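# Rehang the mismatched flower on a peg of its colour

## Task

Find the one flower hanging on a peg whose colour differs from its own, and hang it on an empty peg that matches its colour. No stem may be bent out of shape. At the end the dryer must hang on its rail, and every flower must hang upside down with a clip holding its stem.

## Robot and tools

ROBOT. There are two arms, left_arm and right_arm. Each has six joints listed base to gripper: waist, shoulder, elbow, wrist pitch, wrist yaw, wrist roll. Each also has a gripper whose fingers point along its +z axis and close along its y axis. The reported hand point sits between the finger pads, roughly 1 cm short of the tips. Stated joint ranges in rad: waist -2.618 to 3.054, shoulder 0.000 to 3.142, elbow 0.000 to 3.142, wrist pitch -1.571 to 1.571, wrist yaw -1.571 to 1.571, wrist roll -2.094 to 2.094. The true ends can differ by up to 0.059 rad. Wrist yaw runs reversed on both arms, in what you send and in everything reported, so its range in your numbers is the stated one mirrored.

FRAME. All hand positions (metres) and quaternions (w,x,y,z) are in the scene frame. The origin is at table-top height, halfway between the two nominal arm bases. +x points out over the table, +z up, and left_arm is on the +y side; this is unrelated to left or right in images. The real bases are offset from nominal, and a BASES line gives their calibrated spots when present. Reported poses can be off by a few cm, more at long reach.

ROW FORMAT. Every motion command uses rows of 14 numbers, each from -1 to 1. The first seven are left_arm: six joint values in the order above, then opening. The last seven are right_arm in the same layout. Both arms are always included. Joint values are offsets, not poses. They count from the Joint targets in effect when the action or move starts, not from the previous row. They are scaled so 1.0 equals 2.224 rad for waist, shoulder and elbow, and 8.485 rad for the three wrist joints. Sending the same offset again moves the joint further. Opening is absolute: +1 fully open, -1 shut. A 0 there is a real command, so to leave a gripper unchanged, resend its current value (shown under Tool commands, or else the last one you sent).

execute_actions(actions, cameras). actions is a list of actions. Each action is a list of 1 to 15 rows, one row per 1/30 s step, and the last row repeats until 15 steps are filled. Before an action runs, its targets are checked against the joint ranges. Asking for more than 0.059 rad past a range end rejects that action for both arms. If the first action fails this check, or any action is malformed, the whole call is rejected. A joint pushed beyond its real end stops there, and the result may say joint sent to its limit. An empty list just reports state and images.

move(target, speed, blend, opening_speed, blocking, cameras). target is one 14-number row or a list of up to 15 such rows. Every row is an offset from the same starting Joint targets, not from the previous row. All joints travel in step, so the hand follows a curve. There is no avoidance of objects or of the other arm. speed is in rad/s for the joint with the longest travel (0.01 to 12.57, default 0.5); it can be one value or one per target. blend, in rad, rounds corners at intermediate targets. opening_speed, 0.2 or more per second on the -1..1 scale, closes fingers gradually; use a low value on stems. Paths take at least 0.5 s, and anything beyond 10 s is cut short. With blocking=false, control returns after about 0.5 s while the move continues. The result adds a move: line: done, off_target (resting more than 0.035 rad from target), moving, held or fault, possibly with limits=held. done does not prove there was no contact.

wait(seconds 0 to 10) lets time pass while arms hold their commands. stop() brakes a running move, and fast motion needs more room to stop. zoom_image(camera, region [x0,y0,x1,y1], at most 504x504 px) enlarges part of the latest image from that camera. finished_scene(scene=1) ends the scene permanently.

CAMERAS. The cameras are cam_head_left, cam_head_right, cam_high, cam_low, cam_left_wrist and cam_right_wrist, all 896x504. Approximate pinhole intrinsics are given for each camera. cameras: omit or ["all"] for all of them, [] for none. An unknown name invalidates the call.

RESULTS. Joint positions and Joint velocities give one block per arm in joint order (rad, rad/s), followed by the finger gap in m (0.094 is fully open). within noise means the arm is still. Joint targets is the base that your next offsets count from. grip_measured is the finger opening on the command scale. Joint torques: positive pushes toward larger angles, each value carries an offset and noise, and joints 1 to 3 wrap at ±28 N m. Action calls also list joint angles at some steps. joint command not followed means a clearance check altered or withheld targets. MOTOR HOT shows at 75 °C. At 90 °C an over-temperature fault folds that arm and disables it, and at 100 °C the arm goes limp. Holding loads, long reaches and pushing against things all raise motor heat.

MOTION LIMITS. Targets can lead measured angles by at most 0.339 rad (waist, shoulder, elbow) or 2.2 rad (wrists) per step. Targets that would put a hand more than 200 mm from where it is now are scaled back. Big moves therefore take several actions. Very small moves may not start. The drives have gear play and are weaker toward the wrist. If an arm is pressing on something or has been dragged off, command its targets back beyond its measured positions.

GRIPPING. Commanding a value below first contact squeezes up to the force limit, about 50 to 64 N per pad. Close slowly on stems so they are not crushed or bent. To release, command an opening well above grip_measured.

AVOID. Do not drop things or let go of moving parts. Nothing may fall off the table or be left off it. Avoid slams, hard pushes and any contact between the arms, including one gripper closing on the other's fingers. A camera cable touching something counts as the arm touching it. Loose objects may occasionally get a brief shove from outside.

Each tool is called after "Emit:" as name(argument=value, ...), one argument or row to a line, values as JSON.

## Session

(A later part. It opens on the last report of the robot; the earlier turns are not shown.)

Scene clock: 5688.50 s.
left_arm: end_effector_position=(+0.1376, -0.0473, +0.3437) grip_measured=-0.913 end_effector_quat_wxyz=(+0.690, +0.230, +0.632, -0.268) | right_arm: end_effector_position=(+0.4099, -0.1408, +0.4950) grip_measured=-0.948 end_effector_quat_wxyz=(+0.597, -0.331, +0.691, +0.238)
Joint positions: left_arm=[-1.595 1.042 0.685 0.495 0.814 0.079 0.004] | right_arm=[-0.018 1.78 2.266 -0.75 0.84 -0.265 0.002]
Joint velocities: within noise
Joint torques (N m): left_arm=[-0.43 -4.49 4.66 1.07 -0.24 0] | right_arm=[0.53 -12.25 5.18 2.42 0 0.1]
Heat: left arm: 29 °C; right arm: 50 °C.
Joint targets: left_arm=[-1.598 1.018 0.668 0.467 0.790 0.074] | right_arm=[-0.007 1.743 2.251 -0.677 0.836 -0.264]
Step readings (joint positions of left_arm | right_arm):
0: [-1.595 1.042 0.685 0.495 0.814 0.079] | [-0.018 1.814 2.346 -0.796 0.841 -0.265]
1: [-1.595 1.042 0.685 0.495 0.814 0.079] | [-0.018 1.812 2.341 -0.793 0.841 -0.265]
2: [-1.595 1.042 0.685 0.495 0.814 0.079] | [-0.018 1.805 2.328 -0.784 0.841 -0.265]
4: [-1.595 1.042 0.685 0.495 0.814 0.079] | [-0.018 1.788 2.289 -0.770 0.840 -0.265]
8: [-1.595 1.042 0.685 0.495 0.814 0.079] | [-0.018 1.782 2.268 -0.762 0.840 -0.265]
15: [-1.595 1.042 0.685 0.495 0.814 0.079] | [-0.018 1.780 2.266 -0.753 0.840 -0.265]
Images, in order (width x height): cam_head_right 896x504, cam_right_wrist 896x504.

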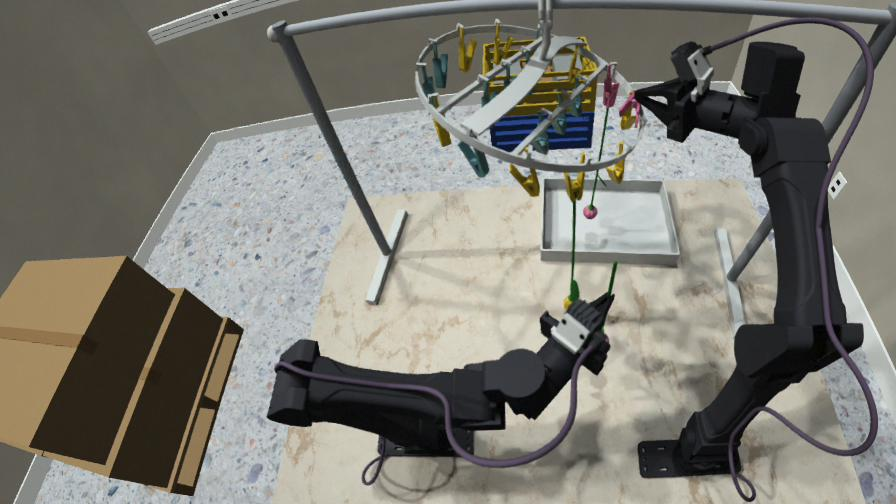

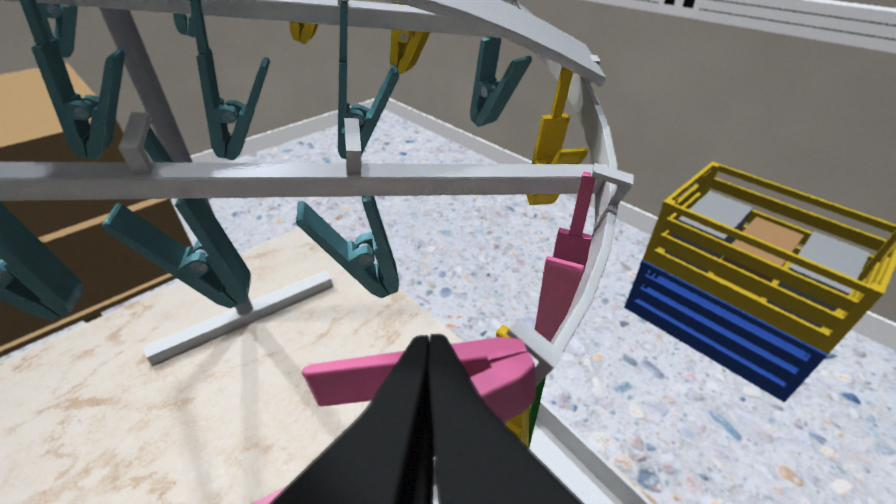

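Emit:
move(
  target=[
    [0,0,0,0,0,0,-0.96,0,-0.0270,0,0,0,0,-0.95],
    [0,0,0,0,0,0,-0.96,-0.1090,-0.0270,0,0,0,0,-0.95],
  ],
  speed=0.4,
  cameras=["cam_right_wrist"],
)

Scene clock: 5893.70 s.
left_arm: end_effector_position=(+0.1376, -0.0473, +0.3437) grip_measured=-0.913 end_effector_quat_wxyz=(+0.690, +0.230, +0.632, -0.268) | right_arm: end_effector_position=(+0.3957, -0.2398, +0.5284) grip_measured=-0.948 end_effector_quat_wxyz=(+0.647, -0.261, +0.701, +0.148)
Joint positions: left_arm=[-1.595 1.042 0.685 0.495 0.814 0.079 0.004] | right_arm=[-0.25 1.699 2.262 -0.741 0.836 -0.265 0.002]
Joint velocities: within noise
Joint torques (N m): left_arm=[-0.42 -4.59 4.94 1.11 -0.2 0.02] | right_arm=[-0.25 -8.84 5.26 2.36 0 0.1]
Heat: left arm: 29 °C; right arm: 49 °C.
Joint targets: left_arm=[-1.598 1.018 0.668 0.467 0.790 0.074] | right_arm=[-0.250 1.683 2.251 -0.677 0.836 -0.264]
move: off_target (right_arm); right_arm: the wrist pitch is farthest, 0.064 rad from its target
Images, in order (width x height): cam_right_wrist 896x504.

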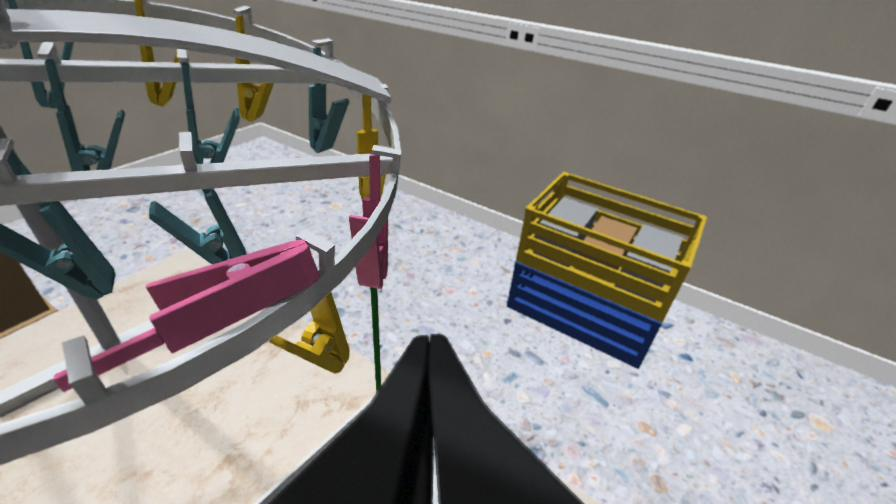

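Emit:
zoom_image(
  camera="cam_right_wrist",
  region=[40, 220, 360, 420],
)

Emit:
zoom_image(
  camera="cam_right_wrist",
  region=[260, 225, 360, 295],
)

Scaled by 1.575 from the camera's 896x504 image, which has a finer 1280x720 frame.

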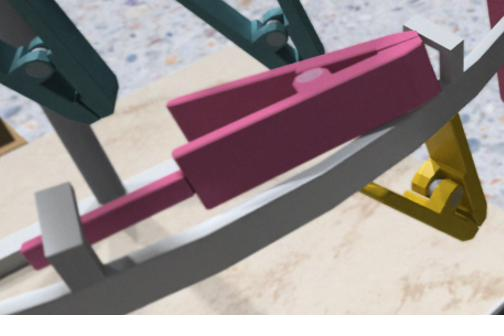

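Scaled by 5.040 from the camera's 896x504 image, which has a finer 1280x720 frame.

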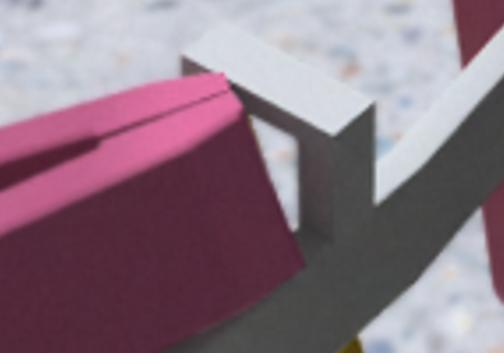

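Emit:
move(
  target=[
    [0,0,0,0,0,0,-0.96,0.0225,0.0931,0.1210,-0.0428,0.0134,-0.0066,-0.95],
    [0,0,0,0,0,0,-0.96,0.0337,0.0562,0.0665,-0.0118,0.0071,-0.0029,-0.95],
  ],
  speed=0.4,
  cameras=["cam_right_wrist", "cam_head_right"],
)

Emit:
zoom_image(
  camera="cam_head_right",
  region=[590, 50, 740, 150],
)

Scene clock: 5926.27 s.
left_arm: end_effector_position=(+0.1376, -0.0473, +0.3437) grip_measured=-0.913 end_effector_quat_wxyz=(+0.690, +0.230, +0.632, -0.268) | right_arm: end_effector_position=(+0.4168, -0.2040, +0.5061) grip_measured=-0.948 end_effector_quat_wxyz=(+0.609, -0.298, +0.705, +0.210)
Joint positions: left_arm=[-1.595 1.042 0.685 0.495 0.814 0.079 0.004] | right_arm=[-0.175 1.843 2.415 -0.851 0.901 -0.29 0.002]
Joint velocities: within noise
Joint torques (N m): left_arm=[-0.46 -4.4 4.75 1.09 -0.2 0] | right_arm=[0.69 -12.21 4.74 2.38 0.02 0.11]
Heat: left arm: 29 °C; right arm: 44 °C.
Joint targets: left_arm=[-1.598 1.018 0.668 0.467 0.790 0.074] | right_arm=[-0.175 1.808 2.399 -0.777 0.896 -0.288]
move: off_target (right_arm); right_arm: the wrist pitch is farthest, 0.074 rad from its target
Images, in order (width x height): cam_head_right 896x504, cam_right_wrist 896x504.

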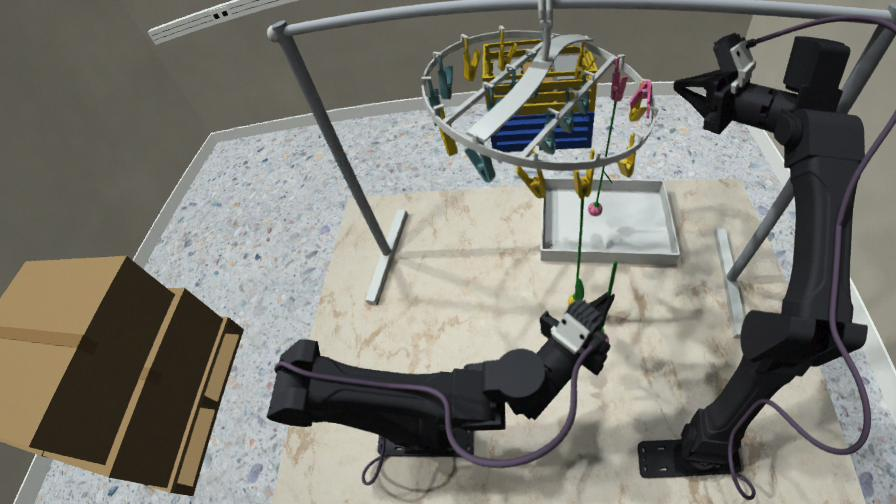

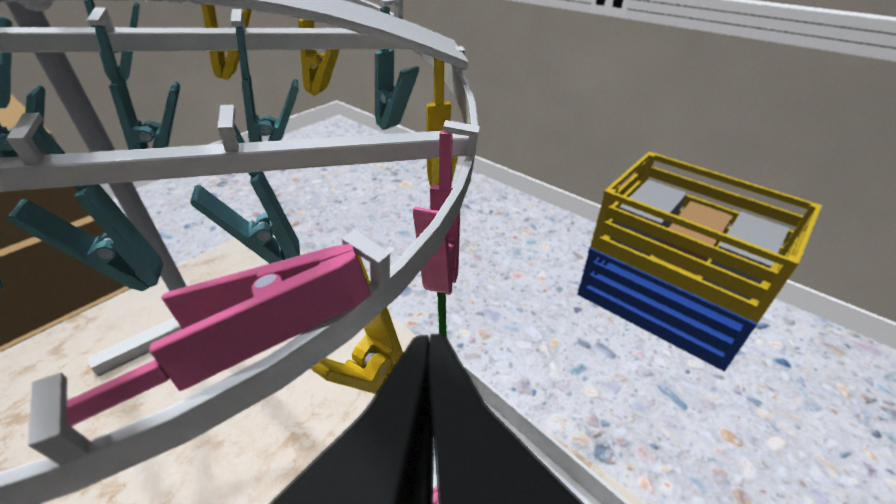

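Scaled by 3.360 from the camera's 896x504 image, which has a finer 1280x720 frame.

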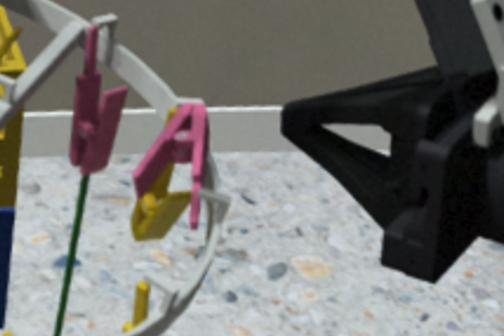

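Emit:
move(
  target=[
    [0,0,0,0,0,0,-0.96,0.0319,0,0,0,0,0,-0.95],
    [0,0,0,0,0,0,-0.96,0.0319,-0.0062,-0.0153,0.0024,0,0,-0.95],
  ],
  speed=0.3,
  cameras=["cam_right_wrist"],
)

Emit:
zoom_image(
  camera="cam_right_wrist",
  region=[300, 240, 560, 400],
)

Scene clock: 5949.13 s.
left_arm: end_effector_position=(+0.1376, -0.0473, +0.3437) grip_measured=-0.913 end_effector_quat_wxyz=(+0.690, +0.230, +0.632, -0.268) | right_arm: end_effector_position=(+0.4140, -0.1746, +0.5019) grip_measured=-0.948 end_effector_quat_wxyz=(+0.601, -0.320, +0.696, +0.229)
Joint positions: left_arm=[-1.595 1.042 0.685 0.495 0.814 0.079 0.004] | right_arm=[-0.109 1.832 2.38 -0.83 0.898 -0.29 0.002]
Joint velocities: within noise
Joint torques (N m): left_arm=[-0.62 -4.4 4.81 1.09 -0.24 0.03] | right_arm=[-0.08 -12.51 4.89 2.41 0.04 0.1]
Heat: left arm: 28 °C; right arm: 45 °C.
Joint targets: left_arm=[-1.598 1.018 0.668 0.467 0.790 0.074] | right_arm=[-0.104 1.795 2.365 -0.756 0.896 -0.288]
move: off_target (right_arm); right_arm: the wrist pitch is farthest, 0.073 rad from its target
Images, in order (width x height): cam_right_wrist 896x504.

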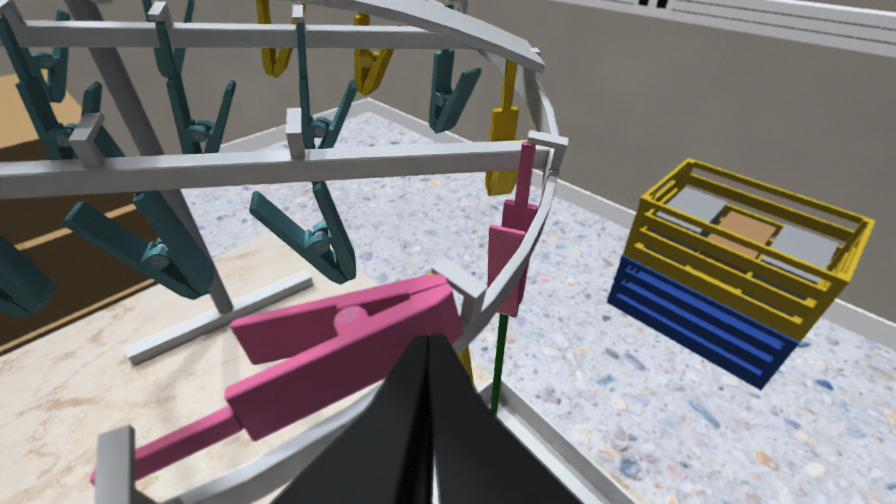

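Scaled by 1.938 from the camera's 896x504 image, which has a finer 1280x720 frame.

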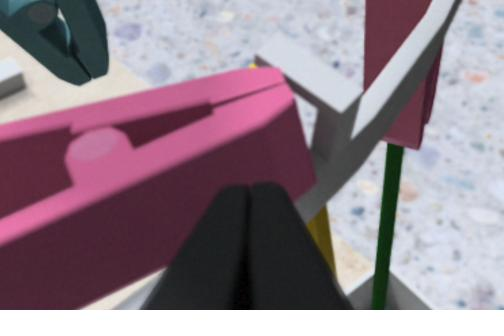

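Emit:
execute_actions(
  actions=[
    [[0,0,0,0,0,0,-0.96,0.0135,0,0,0,0,0,-0.95],[0,0,0,0,0,0,-0.96,0.0270,0,0,0,0,0,-0.95],[0,0,0,0,0,0,-0.96,0.0405,0,0,0,0,0,-0.95]],
  ],
  cameras=["cam_right_wrist", "cam_head_right"],
)

Emit:
zoom_image(
  camera="cam_right_wrist",
  region=[300, 240, 700, 500],
)

Scene clock: 5958.10 s.
left_arm: end_effector_position=(+0.1376, -0.0473, +0.3437) grip_measured=-0.913 end_effector_quat_wxyz=(+0.690, +0.230, +0.632, -0.268) | right_arm: end_effector_position=(+0.4050, -0.1333, +0.5025) grip_measured=-0.948 end_effector_quat_wxyz=(+0.591, -0.351, +0.680, +0.254)
Joint positions: left_arm=[-1.595 1.042 0.685 0.495 0.814 0.079 0.004] | right_arm=[-0.015 1.832 2.38 -0.825 0.892 -0.29 0.002]
Joint velocities: within noise
Joint torques (N m): left_arm=[-0.44 -4.51 4.67 1.1 -0.23 0.01] | right_arm=[-0.35 -12.44 4.9 2.35 0.1 0.09]
Heat: left arm: 28 °C; right arm: 45 °C.
Joint targets: left_arm=[-1.598 1.018 0.668 0.467 0.790 0.074] | right_arm=[-0.014 1.795 2.365 -0.756 0.896 -0.288]
Step readings (joint positions of left_arm | right_arm):
0: [-1.595 1.042 0.685 0.495 0.814 0.079] | [-0.107 1.832 2.380 -0.830 0.898 -0.290]
1: [-1.595 1.042 0.685 0.495 0.814 0.079] | [-0.106 1.832 2.380 -0.830 0.898 -0.290]
2: [-1.595 1.042 0.685 0.495 0.814 0.079] | [-0.101 1.832 2.380 -0.830 0.896 -0.290]
4: [-1.595 1.042 0.685 0.495 0.814 0.079] | [-0.069 1.832 2.380 -0.828 0.892 -0.290]
8: [-1.595 1.042 0.685 0.495 0.814 0.079] | [-0.006 1.832 2.380 -0.828 0.892 -0.290]
15: [-1.595 1.042 0.685 0.495 0.814 0.079] | [-0.011 1.832 2.380 -0.828 0.892 -0.290]
Images, in order (width x height): cam_head_right 896x504, cam_right_wrist 896x504.

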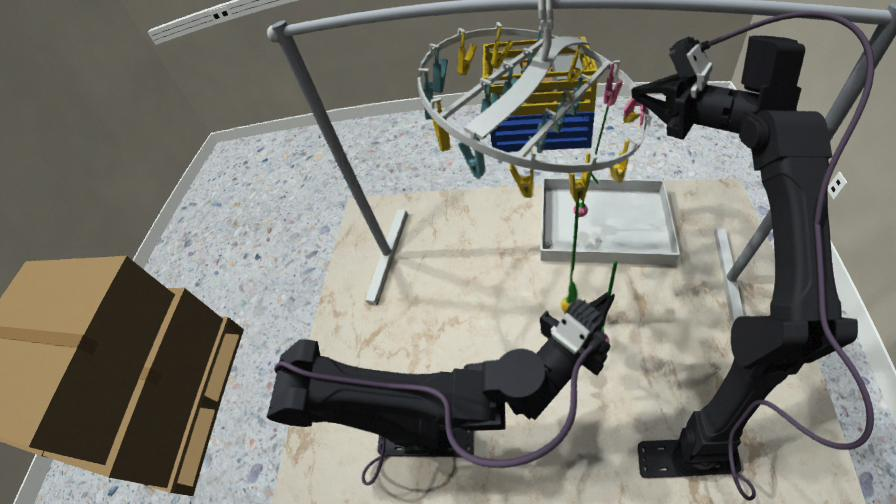

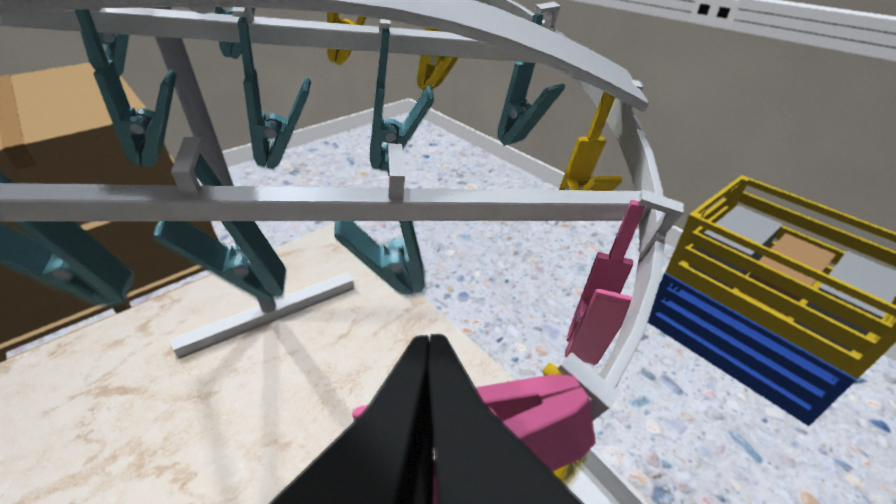

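Scaled by 1.260 from the camera's 896x504 image, which has a finer 1280x720 frame.

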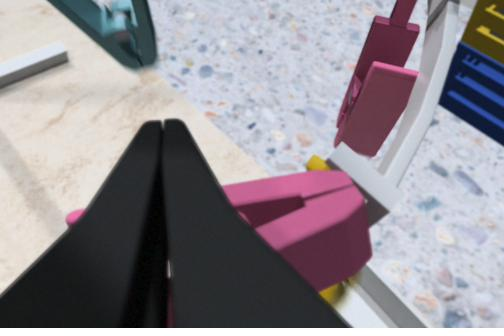

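Emit:
move(
  target=[
    [0,0,0,0,0,0,-0.96,0,-0.0270,0,0,0,0,-0.95],
    [0,0,0,0,0,0,-0.96,-0.1200,-0.0270,0,0,0,0,-0.95],
    [0,0,0,0,0,0,-0.96,-0.1421,0.0292,-0.1192,0.0655,0.0712,0.2143,-0.20],
  ],
  speed=0.5,
  cameras=["cam_right_wrist", "cam_head_right"],
)

Scene clock: 6119.50 s.
left_arm: end_effector_position=(+0.1376, -0.0473, +0.3437) grip_measured=-0.913 end_effector_quat_wxyz=(+0.690, +0.230, +0.632, -0.268) | right_arm: end_effector_position=(+0.3993, -0.2218, +0.4907) grip_measured=-0.202 end_effector_quat_wxyz=(+0.156, +0.137, +0.694, +0.689)
Joint positions: left_arm=[-1.595 1.042 0.685 0.495 0.814 0.079 0.004] | right_arm=[-0.316 1.861 2.117 -0.267 1.482 1.533 0.037]
Joint velocities: within noise
Joint torques (N m): left_arm=[-0.58 -4.49 4.79 1.12 -0.21 0] | right_arm=[-0.7 -10.06 5.55 1.97 0.13 0.06]
Heat: left arm: 28 °C; right arm: 47 °C.
Joint targets: left_arm=[-1.598 1.018 0.668 0.467 0.790 0.074] | right_arm=[-0.330 1.860 2.100 -0.201 1.500 1.530]
move: off_target (right_arm); target 3's new numbers were sent with right_arm's wrist pitch 0.067 rad from that target; right_arm: the wrist pitch is farthest, 0.067 rad from its target
Images, in order (width x height): cam_head_right 896x504, cam_right_wrist 896x504.

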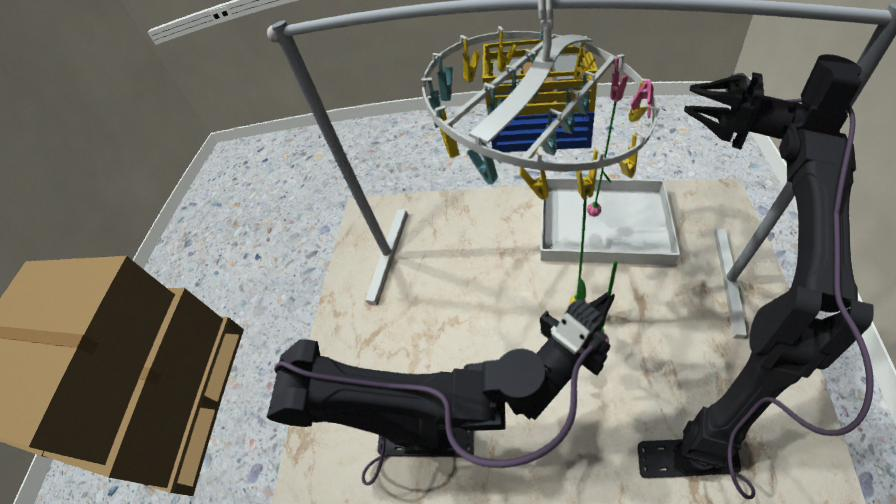

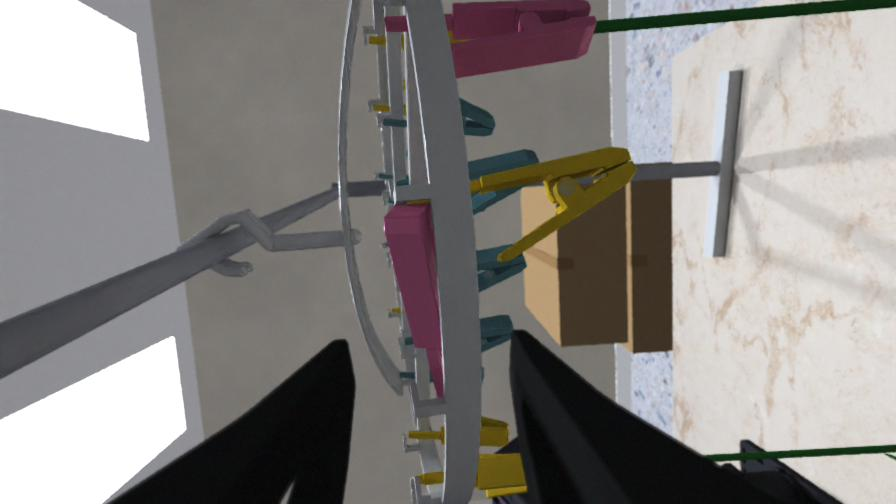

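Emit:
zoom_image(
  camera="cam_right_wrist",
  region=[360, 160, 500, 280],
)

Emit:
zoom_image(
  camera="cam_right_wrist",
  region=[340, 170, 560, 430],
)

Scaled by 3.600 from the camera's 896x504 image, which has a finer 1280x720 frame.

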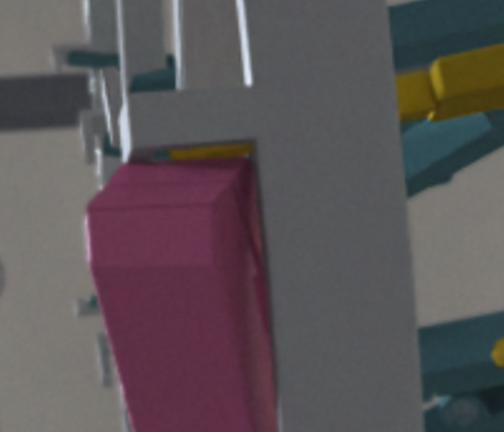

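Scaled by 1.938 from the camera's 896x504 image, which has a finer 1280x720 frame.

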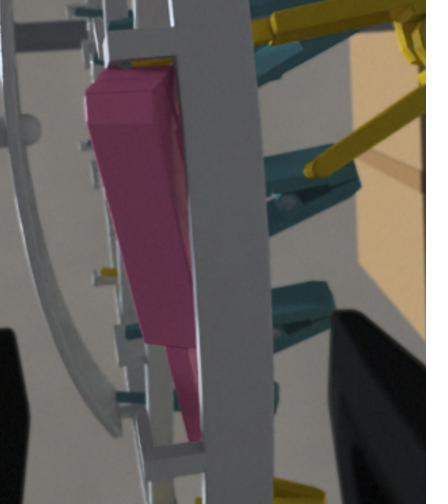

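Emit:
zoom_image(
  camera="cam_head_right",
  region=[600, 50, 690, 130],
)

Emit:
execute_actions(
  actions=[],
  cameras=["cam_head_left", "cam_low", "cam_high"],
)

Emit:
zoom_image(
  camera="cam_head_left",
  region=[600, 60, 700, 150],
)

Scaled by 5.600 from the camera's 896x504 image, which has a finer 1280x720 frame.

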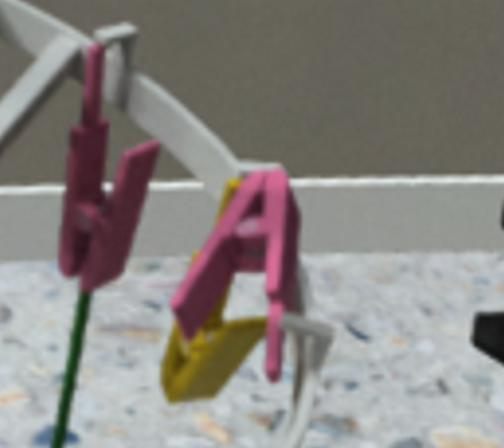

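Scene clock: 6178.07 s.
left_arm: end_effector_position=(+0.1376, -0.0473, +0.3437) grip_measured=-0.913 end_effector_quat_wxyz=(+0.690, +0.230, +0.632, -0.268) | right_arm: end_effector_position=(+0.3993, -0.2218, +0.4909) grip_measured=-0.202 end_effector_quat_wxyz=(+0.157, +0.137, +0.694, +0.689)
Joint positions: left_arm=[-1.595 1.042 0.685 0.495 0.814 0.079 0.004] | right_arm=[-0.316 1.861 2.117 -0.265 1.482 1.533 0.037]
Joint velocities: within noise
Joint torques (N m): left_arm=[-0.61 -4.52 4.74 1.1 -0.2 -0.04] | right_arm=[-0.7 -10.06 5.55 1.96 0.13 0.05]
Heat: left arm: 28 °C; right arm: 43 °C.
Joint targets: left_arm=[-1.598 1.018 0.668 0.467 0.790 0.074] | right_arm=[-0.330 1.860 2.100 -0.201 1.500 1.530]
Tool commands: left_gripper/opening=-0.96 right_gripper/opening=-0.2
Images, in order (width x height): cam_head_left 896x504, cam_high 896x504, cam_low 896x504.

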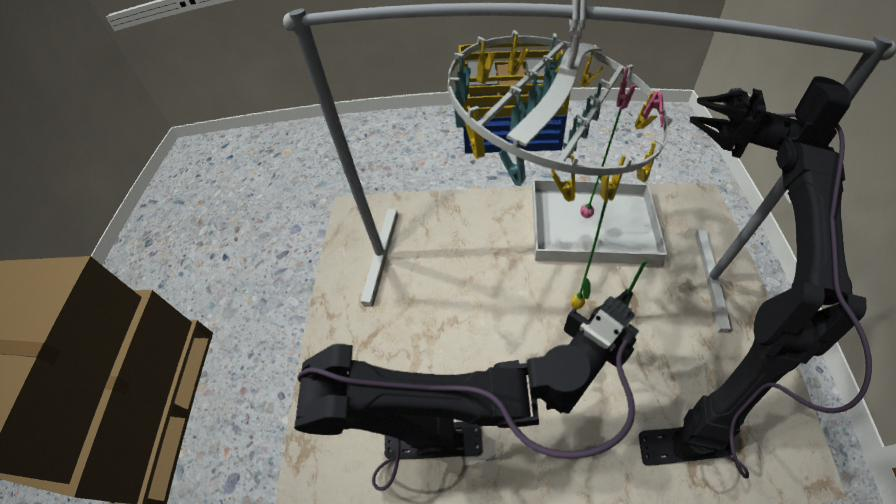

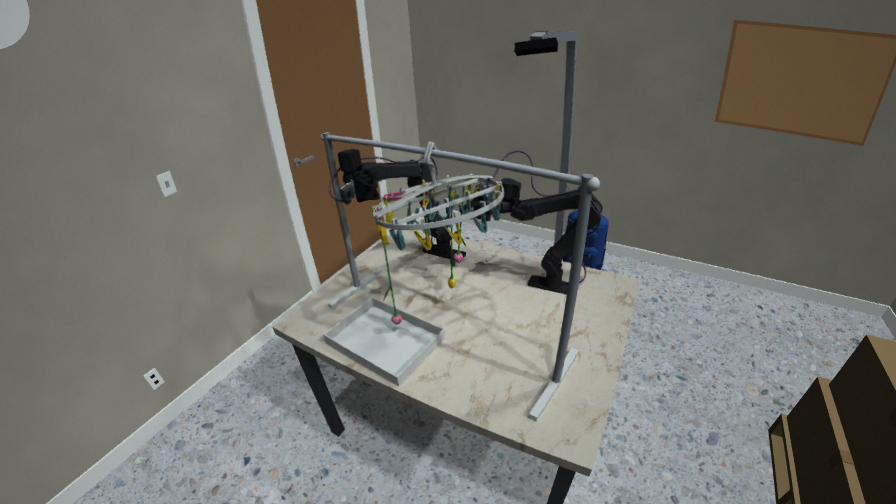

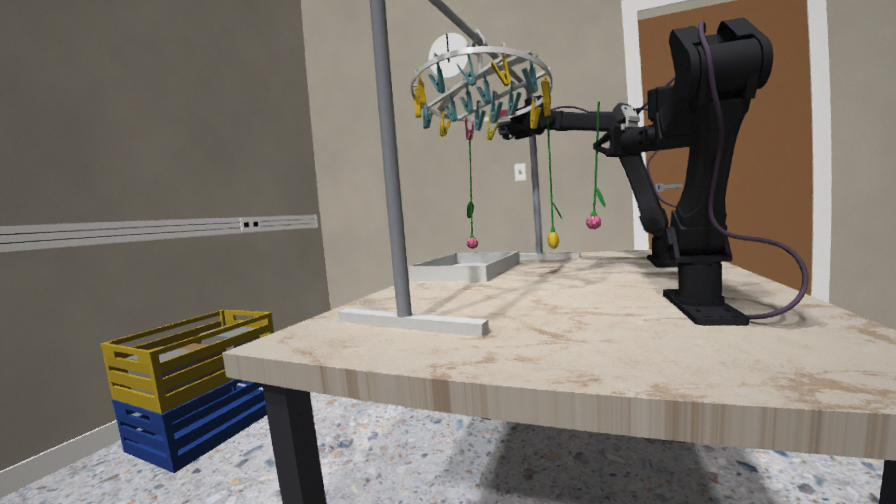

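Scaled by 5.040 from the camera's 896x504 image, which has a finer 1280x720 frame.

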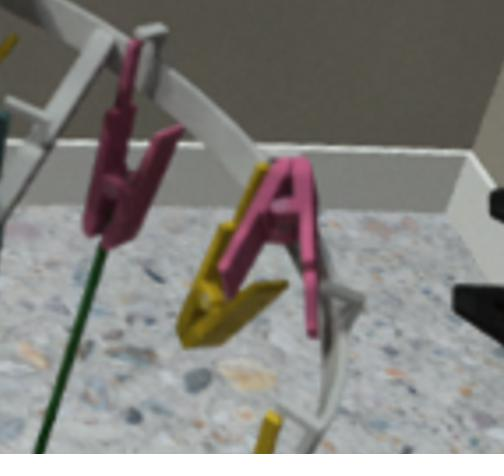

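Emit:
move(
  target=[0,0,0,0,0,0,-0.96,0.0450,-0.0796,0.0679,-0.0561,-0.0783,-0.2114,-0.20],
  speed=0.7,
  cameras=["cam_right_wrist"],
)

Emit:
zoom_image(
  camera="cam_right_wrist",
  region=[230, 220, 370, 320],
)

Scene clock: 6211.53 s.
left_arm: end_effector_position=(+0.1376, -0.0473, +0.3437) grip_measured=-0.913 end_effector_quat_wxyz=(+0.690, +0.230, +0.632, -0.268) | right_arm: end_effector_position=(+0.4128, -0.2349, +0.5211) grip_measured=-0.202 end_effector_quat_wxyz=(+0.656, -0.269, +0.688, +0.154)
Joint positions: left_arm=[-1.595 1.042 0.685 0.495 0.814 0.079 0.004] | right_arm=[-0.23 1.714 2.2 -0.626 0.841 -0.247 0.038]
Joint velocities: within noise
Joint torques (N m): left_arm=[-0.69 -4.57 4.81 1.08 -0.25 -0.01] | right_arm=[0.73 -11.03 11.4 1.3 -0.07 -0.11]
Heat: left arm: 28 °C; right arm: 44 °C.
Joint targets: left_arm=[-1.598 1.018 0.668 0.467 0.790 0.074] | right_arm=[-0.230 1.683 2.251 -0.677 0.836 -0.264]
move: off_target (right_arm); right_arm: the elbow is farthest, 0.051 rad from its target
Images, in order (width x height): cam_right_wrist 896x504.

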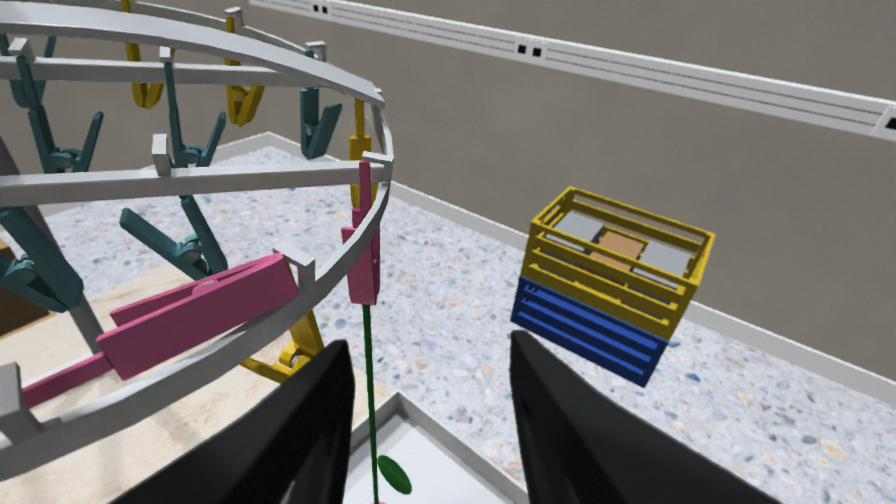

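Scaled by 3.600 from the camera's 896x504 image, which has a finer 1280x720 frame.

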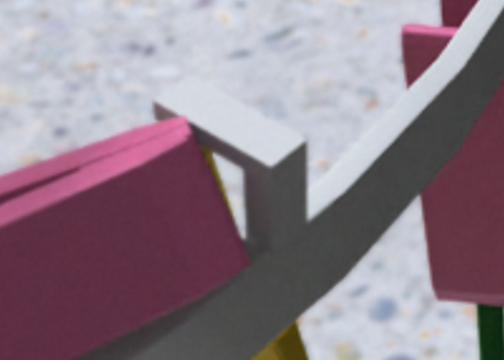

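Emit:
zoom_image(
  camera="cam_right_wrist",
  region=[265, 240, 325, 300],
)

Emit:
zoom_image(
  camera="cam_right_wrist",
  region=[90, 270, 290, 400],
)

Scaled by 8.400 from the camera's 896x504 image, which has a finer 1280x720 frame.

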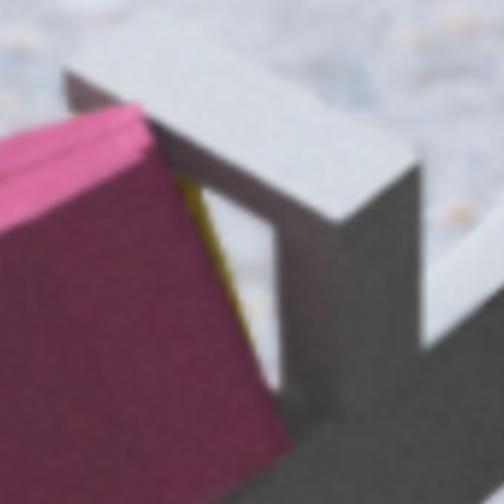

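Scaled by 2.520 from the camera's 896x504 image, which has a finer 1280x720 frame.

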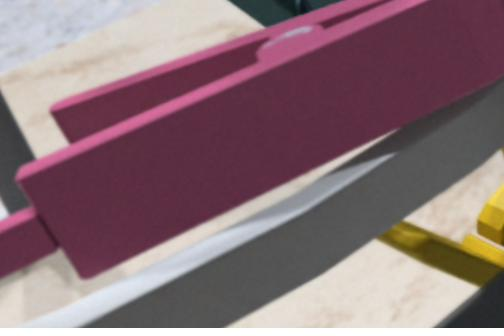

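Emit:
move(
  target=[
    [0,0,0,0,0,0,-0.96,-0.0180,0.1201,0.1749,-0.0475,0.0158,0.1808,-0.40],
    [0,0,0,0,0,0,-0.96,0.0090,0.0773,0.1205,-0.0202,0.0158,0.1814,-0.40],
  ],
  speed=0.5,
  cameras=["cam_right_wrist", "cam_head_left"],
)

Emit:
zoom_image(
  camera="cam_right_wrist",
  region=[340, 180, 620, 420],
)

Scene clock: 6397.37 s.
left_arm: end_effector_position=(+0.1376, -0.0473, +0.3437) grip_measured=-0.913 end_effector_quat_wxyz=(+0.690, +0.230, +0.632, -0.268) | right_arm: end_effector_position=(+0.4098, -0.2125, +0.5177) grip_measured=-0.398 end_effector_quat_wxyz=(+0.280, +0.283, +0.707, +0.585)
Joint positions: left_arm=[-1.595 1.042 0.685 0.495 0.814 0.079 0.004] | right_arm=[-0.209 1.886 2.535 -0.926 0.947 1.278 0.028]
Joint velocities: within noise
Joint torques (N m): left_arm=[-0.55 -4.55 4.94 1.11 -0.25 0] | right_arm=[0.28 -11.89 4.25 2.41 0.29 0.05]
Heat: left arm: 28 °C; right arm: 43 °C.
Joint targets: left_arm=[-1.598 1.018 0.668 0.467 0.790 0.074] | right_arm=[-0.210 1.854 2.519 -0.848 0.970 1.275]
move: off_target (right_arm); right_arm: the wrist pitch is farthest, 0.078 rad from its target
Images, in order (width x height): cam_head_left 896x504, cam_right_wrist 896x504.

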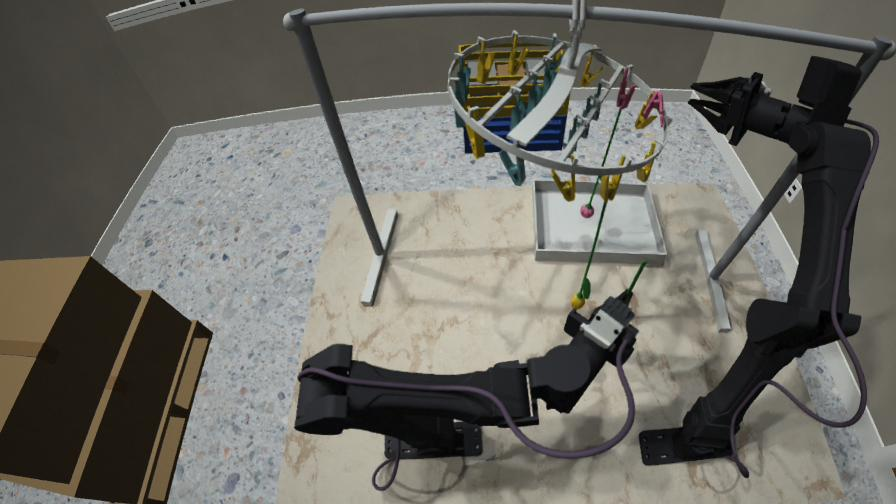

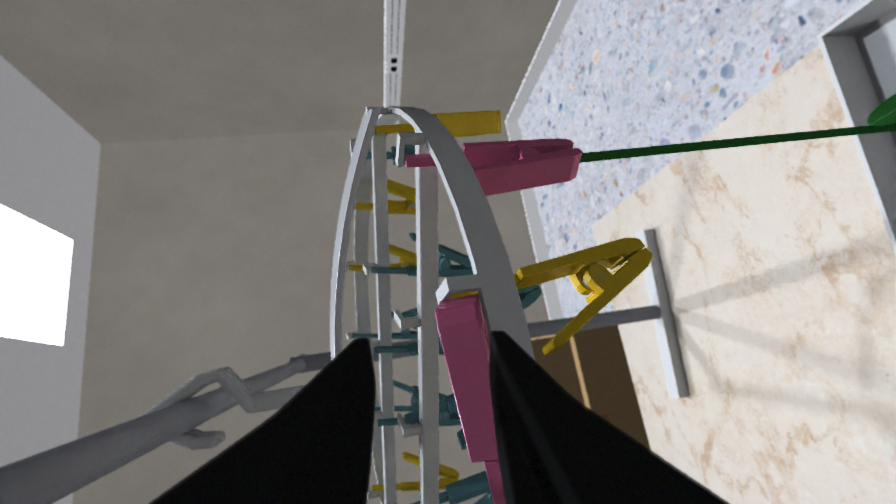

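Scaled by 1.800 from the camera's 896x504 image, which has a finer 1280x720 frame.

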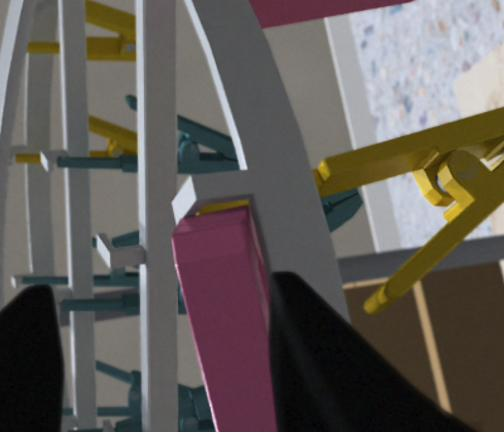

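Emit:
wait(
  seconds=0.1,
  cameras=["cam_right_wrist"],
)

Scene clock: 6463.53 s.
left_arm: end_effector_position=(+0.1376, -0.0473, +0.3437) grip_measured=-0.913 end_effector_quat_wxyz=(+0.690, +0.230, +0.632, -0.268) | right_arm: end_effector_position=(+0.4098, -0.2125, +0.5177) grip_measured=-0.398 end_effector_quat_wxyz=(+0.280, +0.283, +0.707, +0.585)
Joint positions: left_arm=[-1.595 1.042 0.685 0.495 0.814 0.079 0.004] | right_arm=[-0.209 1.886 2.535 -0.926 0.947 1.278 0.028]
Joint velocities: within noise
Joint torques (N m): left_arm=[-0.55 -4.56 4.9 1.1 -0.21 0.01] | right_arm=[0.31 -11.85 4.25 2.41 0.29 0.06]
Heat: left arm: 28 °C; right arm: 50 °C.
Joint targets: left_arm=[-1.598 1.018 0.668 0.467 0.790 0.074] | right_arm=[-0.210 1.854 2.519 -0.848 0.970 1.275]
Tool commands: left_gripper/opening=-0.96 right_gripper/opening=-0.4
wait: 0.10 s; at rest from the start
Images, in order (width x height): cam_right_wrist 896x504.

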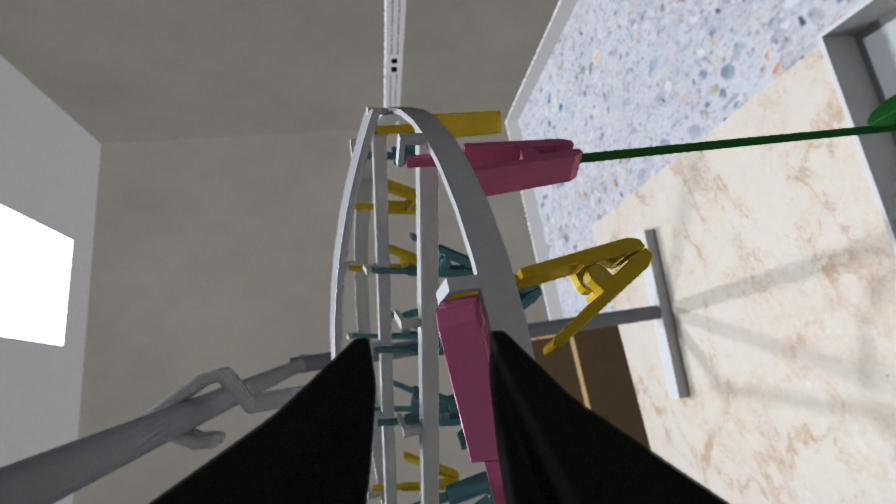

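Emit:
zoom_image(
  camera="cam_right_wrist",
  region=[340, 240, 600, 504],
)

Scaled by 1.909 from the camera's 896x504 image, which has a finer 1280x720 frame.

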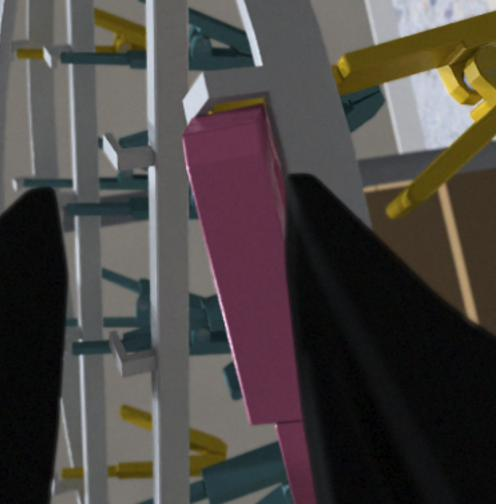

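Emit:
move(
  target=[
    [0,0,0,0,0,0,-0.96, -0.0585,-0.0243,-0.03,0.004,0,0,-0.4],
    [0,0,0,0,0,0,-0.96, -0.0405,-0.1295,-0.4132,0.1353,-0.0318,-0.003,-1],
    [0,0,0,0,0,0,-0.96, 0.0899,-0.0580,-0.6920,0.2900,-0.1535,-0.0128,-1],
  ],
  speed=0.6,
  blend=[0.1,0.15,0],
  cameras=["cam_right_wrist","cam_head_right"],
)

Scene clock: 6812.27 s.
left_arm: end_effector_position=(+0.1376, -0.0473, +0.3437) grip_measured=-0.913 end_effector_quat_wxyz=(+0.690, +0.230, +0.632, -0.268) | right_arm: end_effector_position=(+0.4176, -0.3284, +0.4224) grip_measured=-0.980 end_effector_quat_wxyz=(+0.791, +0.349, +0.238, +0.444)
Joint positions: left_arm=[-1.595 1.042 0.685 0.495 0.814 0.079 0.004] | right_arm=[-0.012 1.729 0.996 1.48 -0.328 1.192 0.001]
Joint velocities: within noise
Joint torques (N m): left_arm=[-0.35 -4.59 4.81 1.14 -0.21 0.05] | right_arm=[0.55 -8.99 5.67 2.28 -0.02 -0.21]
Heat: left arm: 28 °C; right arm: 50 °C.
Joint targets: left_arm=[-1.598 1.018 0.668 0.467 0.790 0.074] | right_arm=[-0.010 1.725 0.980 1.588 -0.332 1.167]
joint sent to its limit (right arm) — the wrist pitch, upper limit.
move: off_target (right_arm); blend cut to 0.0651 rad at target 1, 0 rad at target 2; target 2's new numbers were sent with right_arm's wrist pitch 0.080 rad from that target; right_arm: the wrist pitch is farthest, 0.132 rad from its target
Images, in order (width x height): cam_head_right 896x504, cam_right_wrist 896x504.

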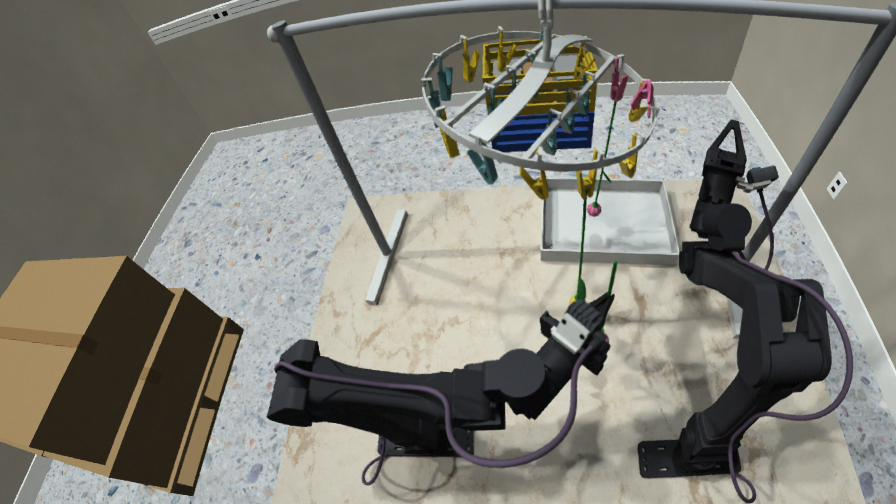

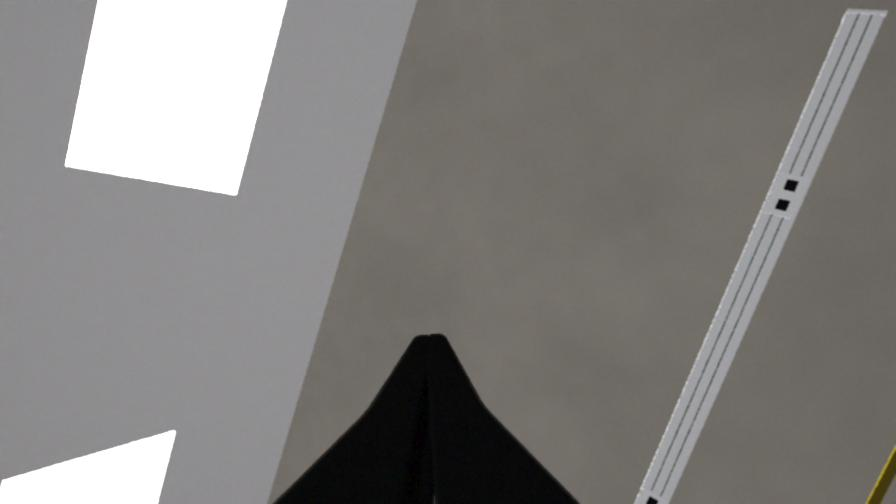

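Emit:
move(
  target=[0,0,0,0,0,0,-0.96, 0.18345,-0.0342,0,0,-0.0015,-0.0014,-1],
  speed=0.3,
  cameras=["cam_right_wrist","cam_head_right","cam_left_wrist"],
)

Scene clock: 6838.37 s.
left_arm: end_effector_position=(+0.1376, -0.0473, +0.3437) grip_measured=-0.913 end_effector_quat_wxyz=(+0.690, +0.230, +0.632, -0.268) | right_arm: end_effector_position=(+0.3943, -0.1462, +0.4405) grip_measured=-0.980 end_effector_quat_wxyz=(+0.691, +0.289, +0.285, +0.598)
Joint positions: left_arm=[-1.595 1.042 0.685 0.495 0.814 0.079 0.004] | right_arm=[0.4 1.686 0.996 1.48 -0.34 1.182 0.001]
Joint velocities: within noise
Joint torques (N m): left_arm=[-0.55 -4.42 4.71 1.07 -0.22 -0.01] | right_arm=[0.17 -11.84 5.72 2.22 0 -0.22]
Heat: left arm: 28 °C; right arm: 47 °C.
Joint targets: left_arm=[-1.598 1.018 0.668 0.467 0.790 0.074] | right_arm=[0.398 1.649 0.980 1.588 -0.345 1.155]
move: off_target (right_arm); right_arm: the wrist pitch is farthest, 0.108 rad from its target
Images, in order (width x height): cam_head_right 896x504, cam_left_wrist 896x504, cam_right_wrist 896x504.

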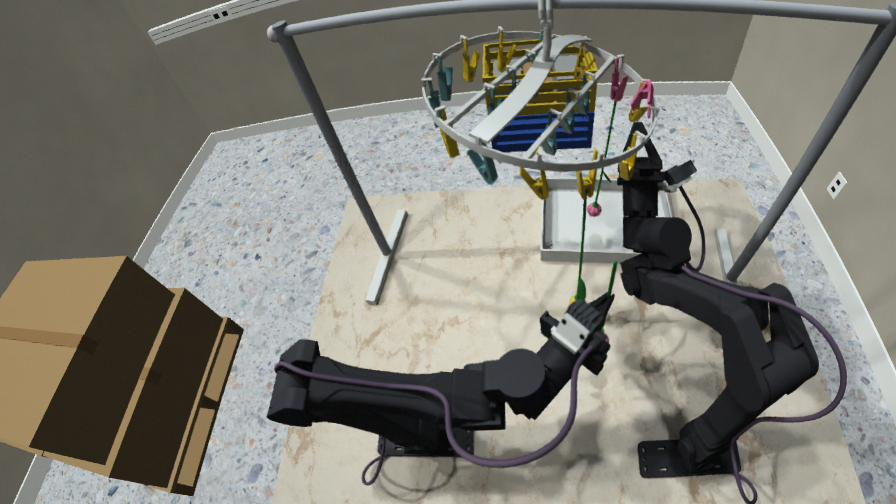

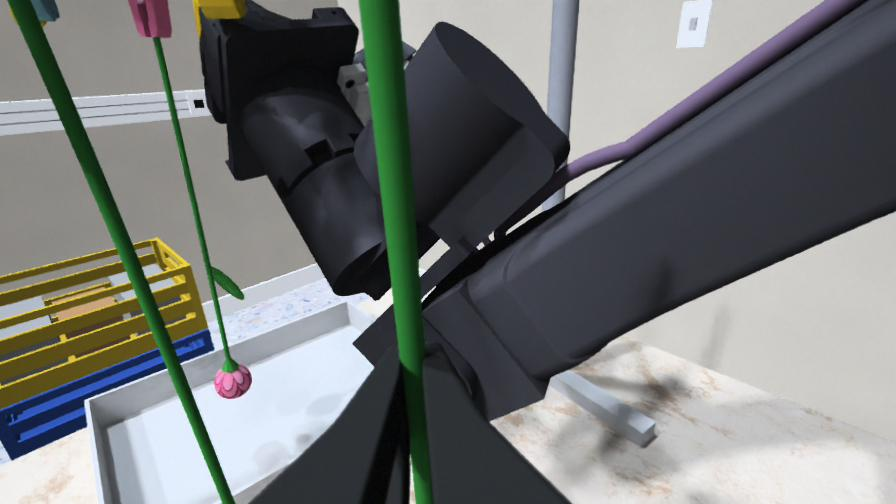

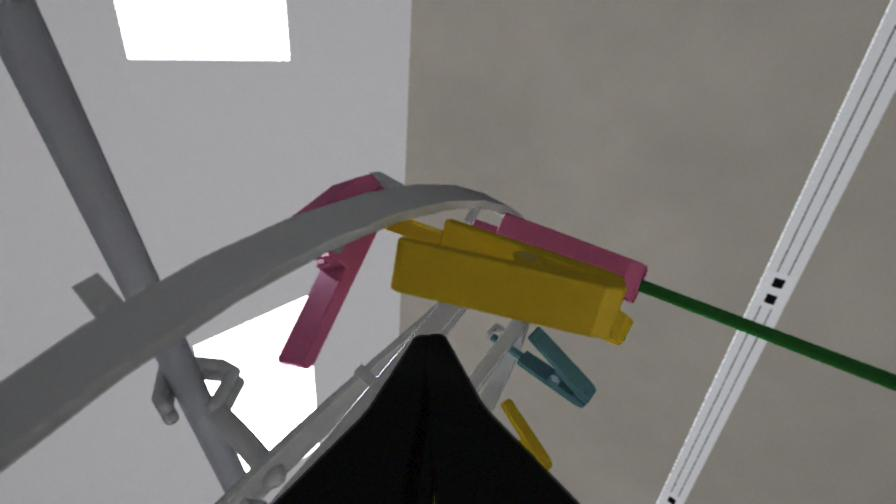

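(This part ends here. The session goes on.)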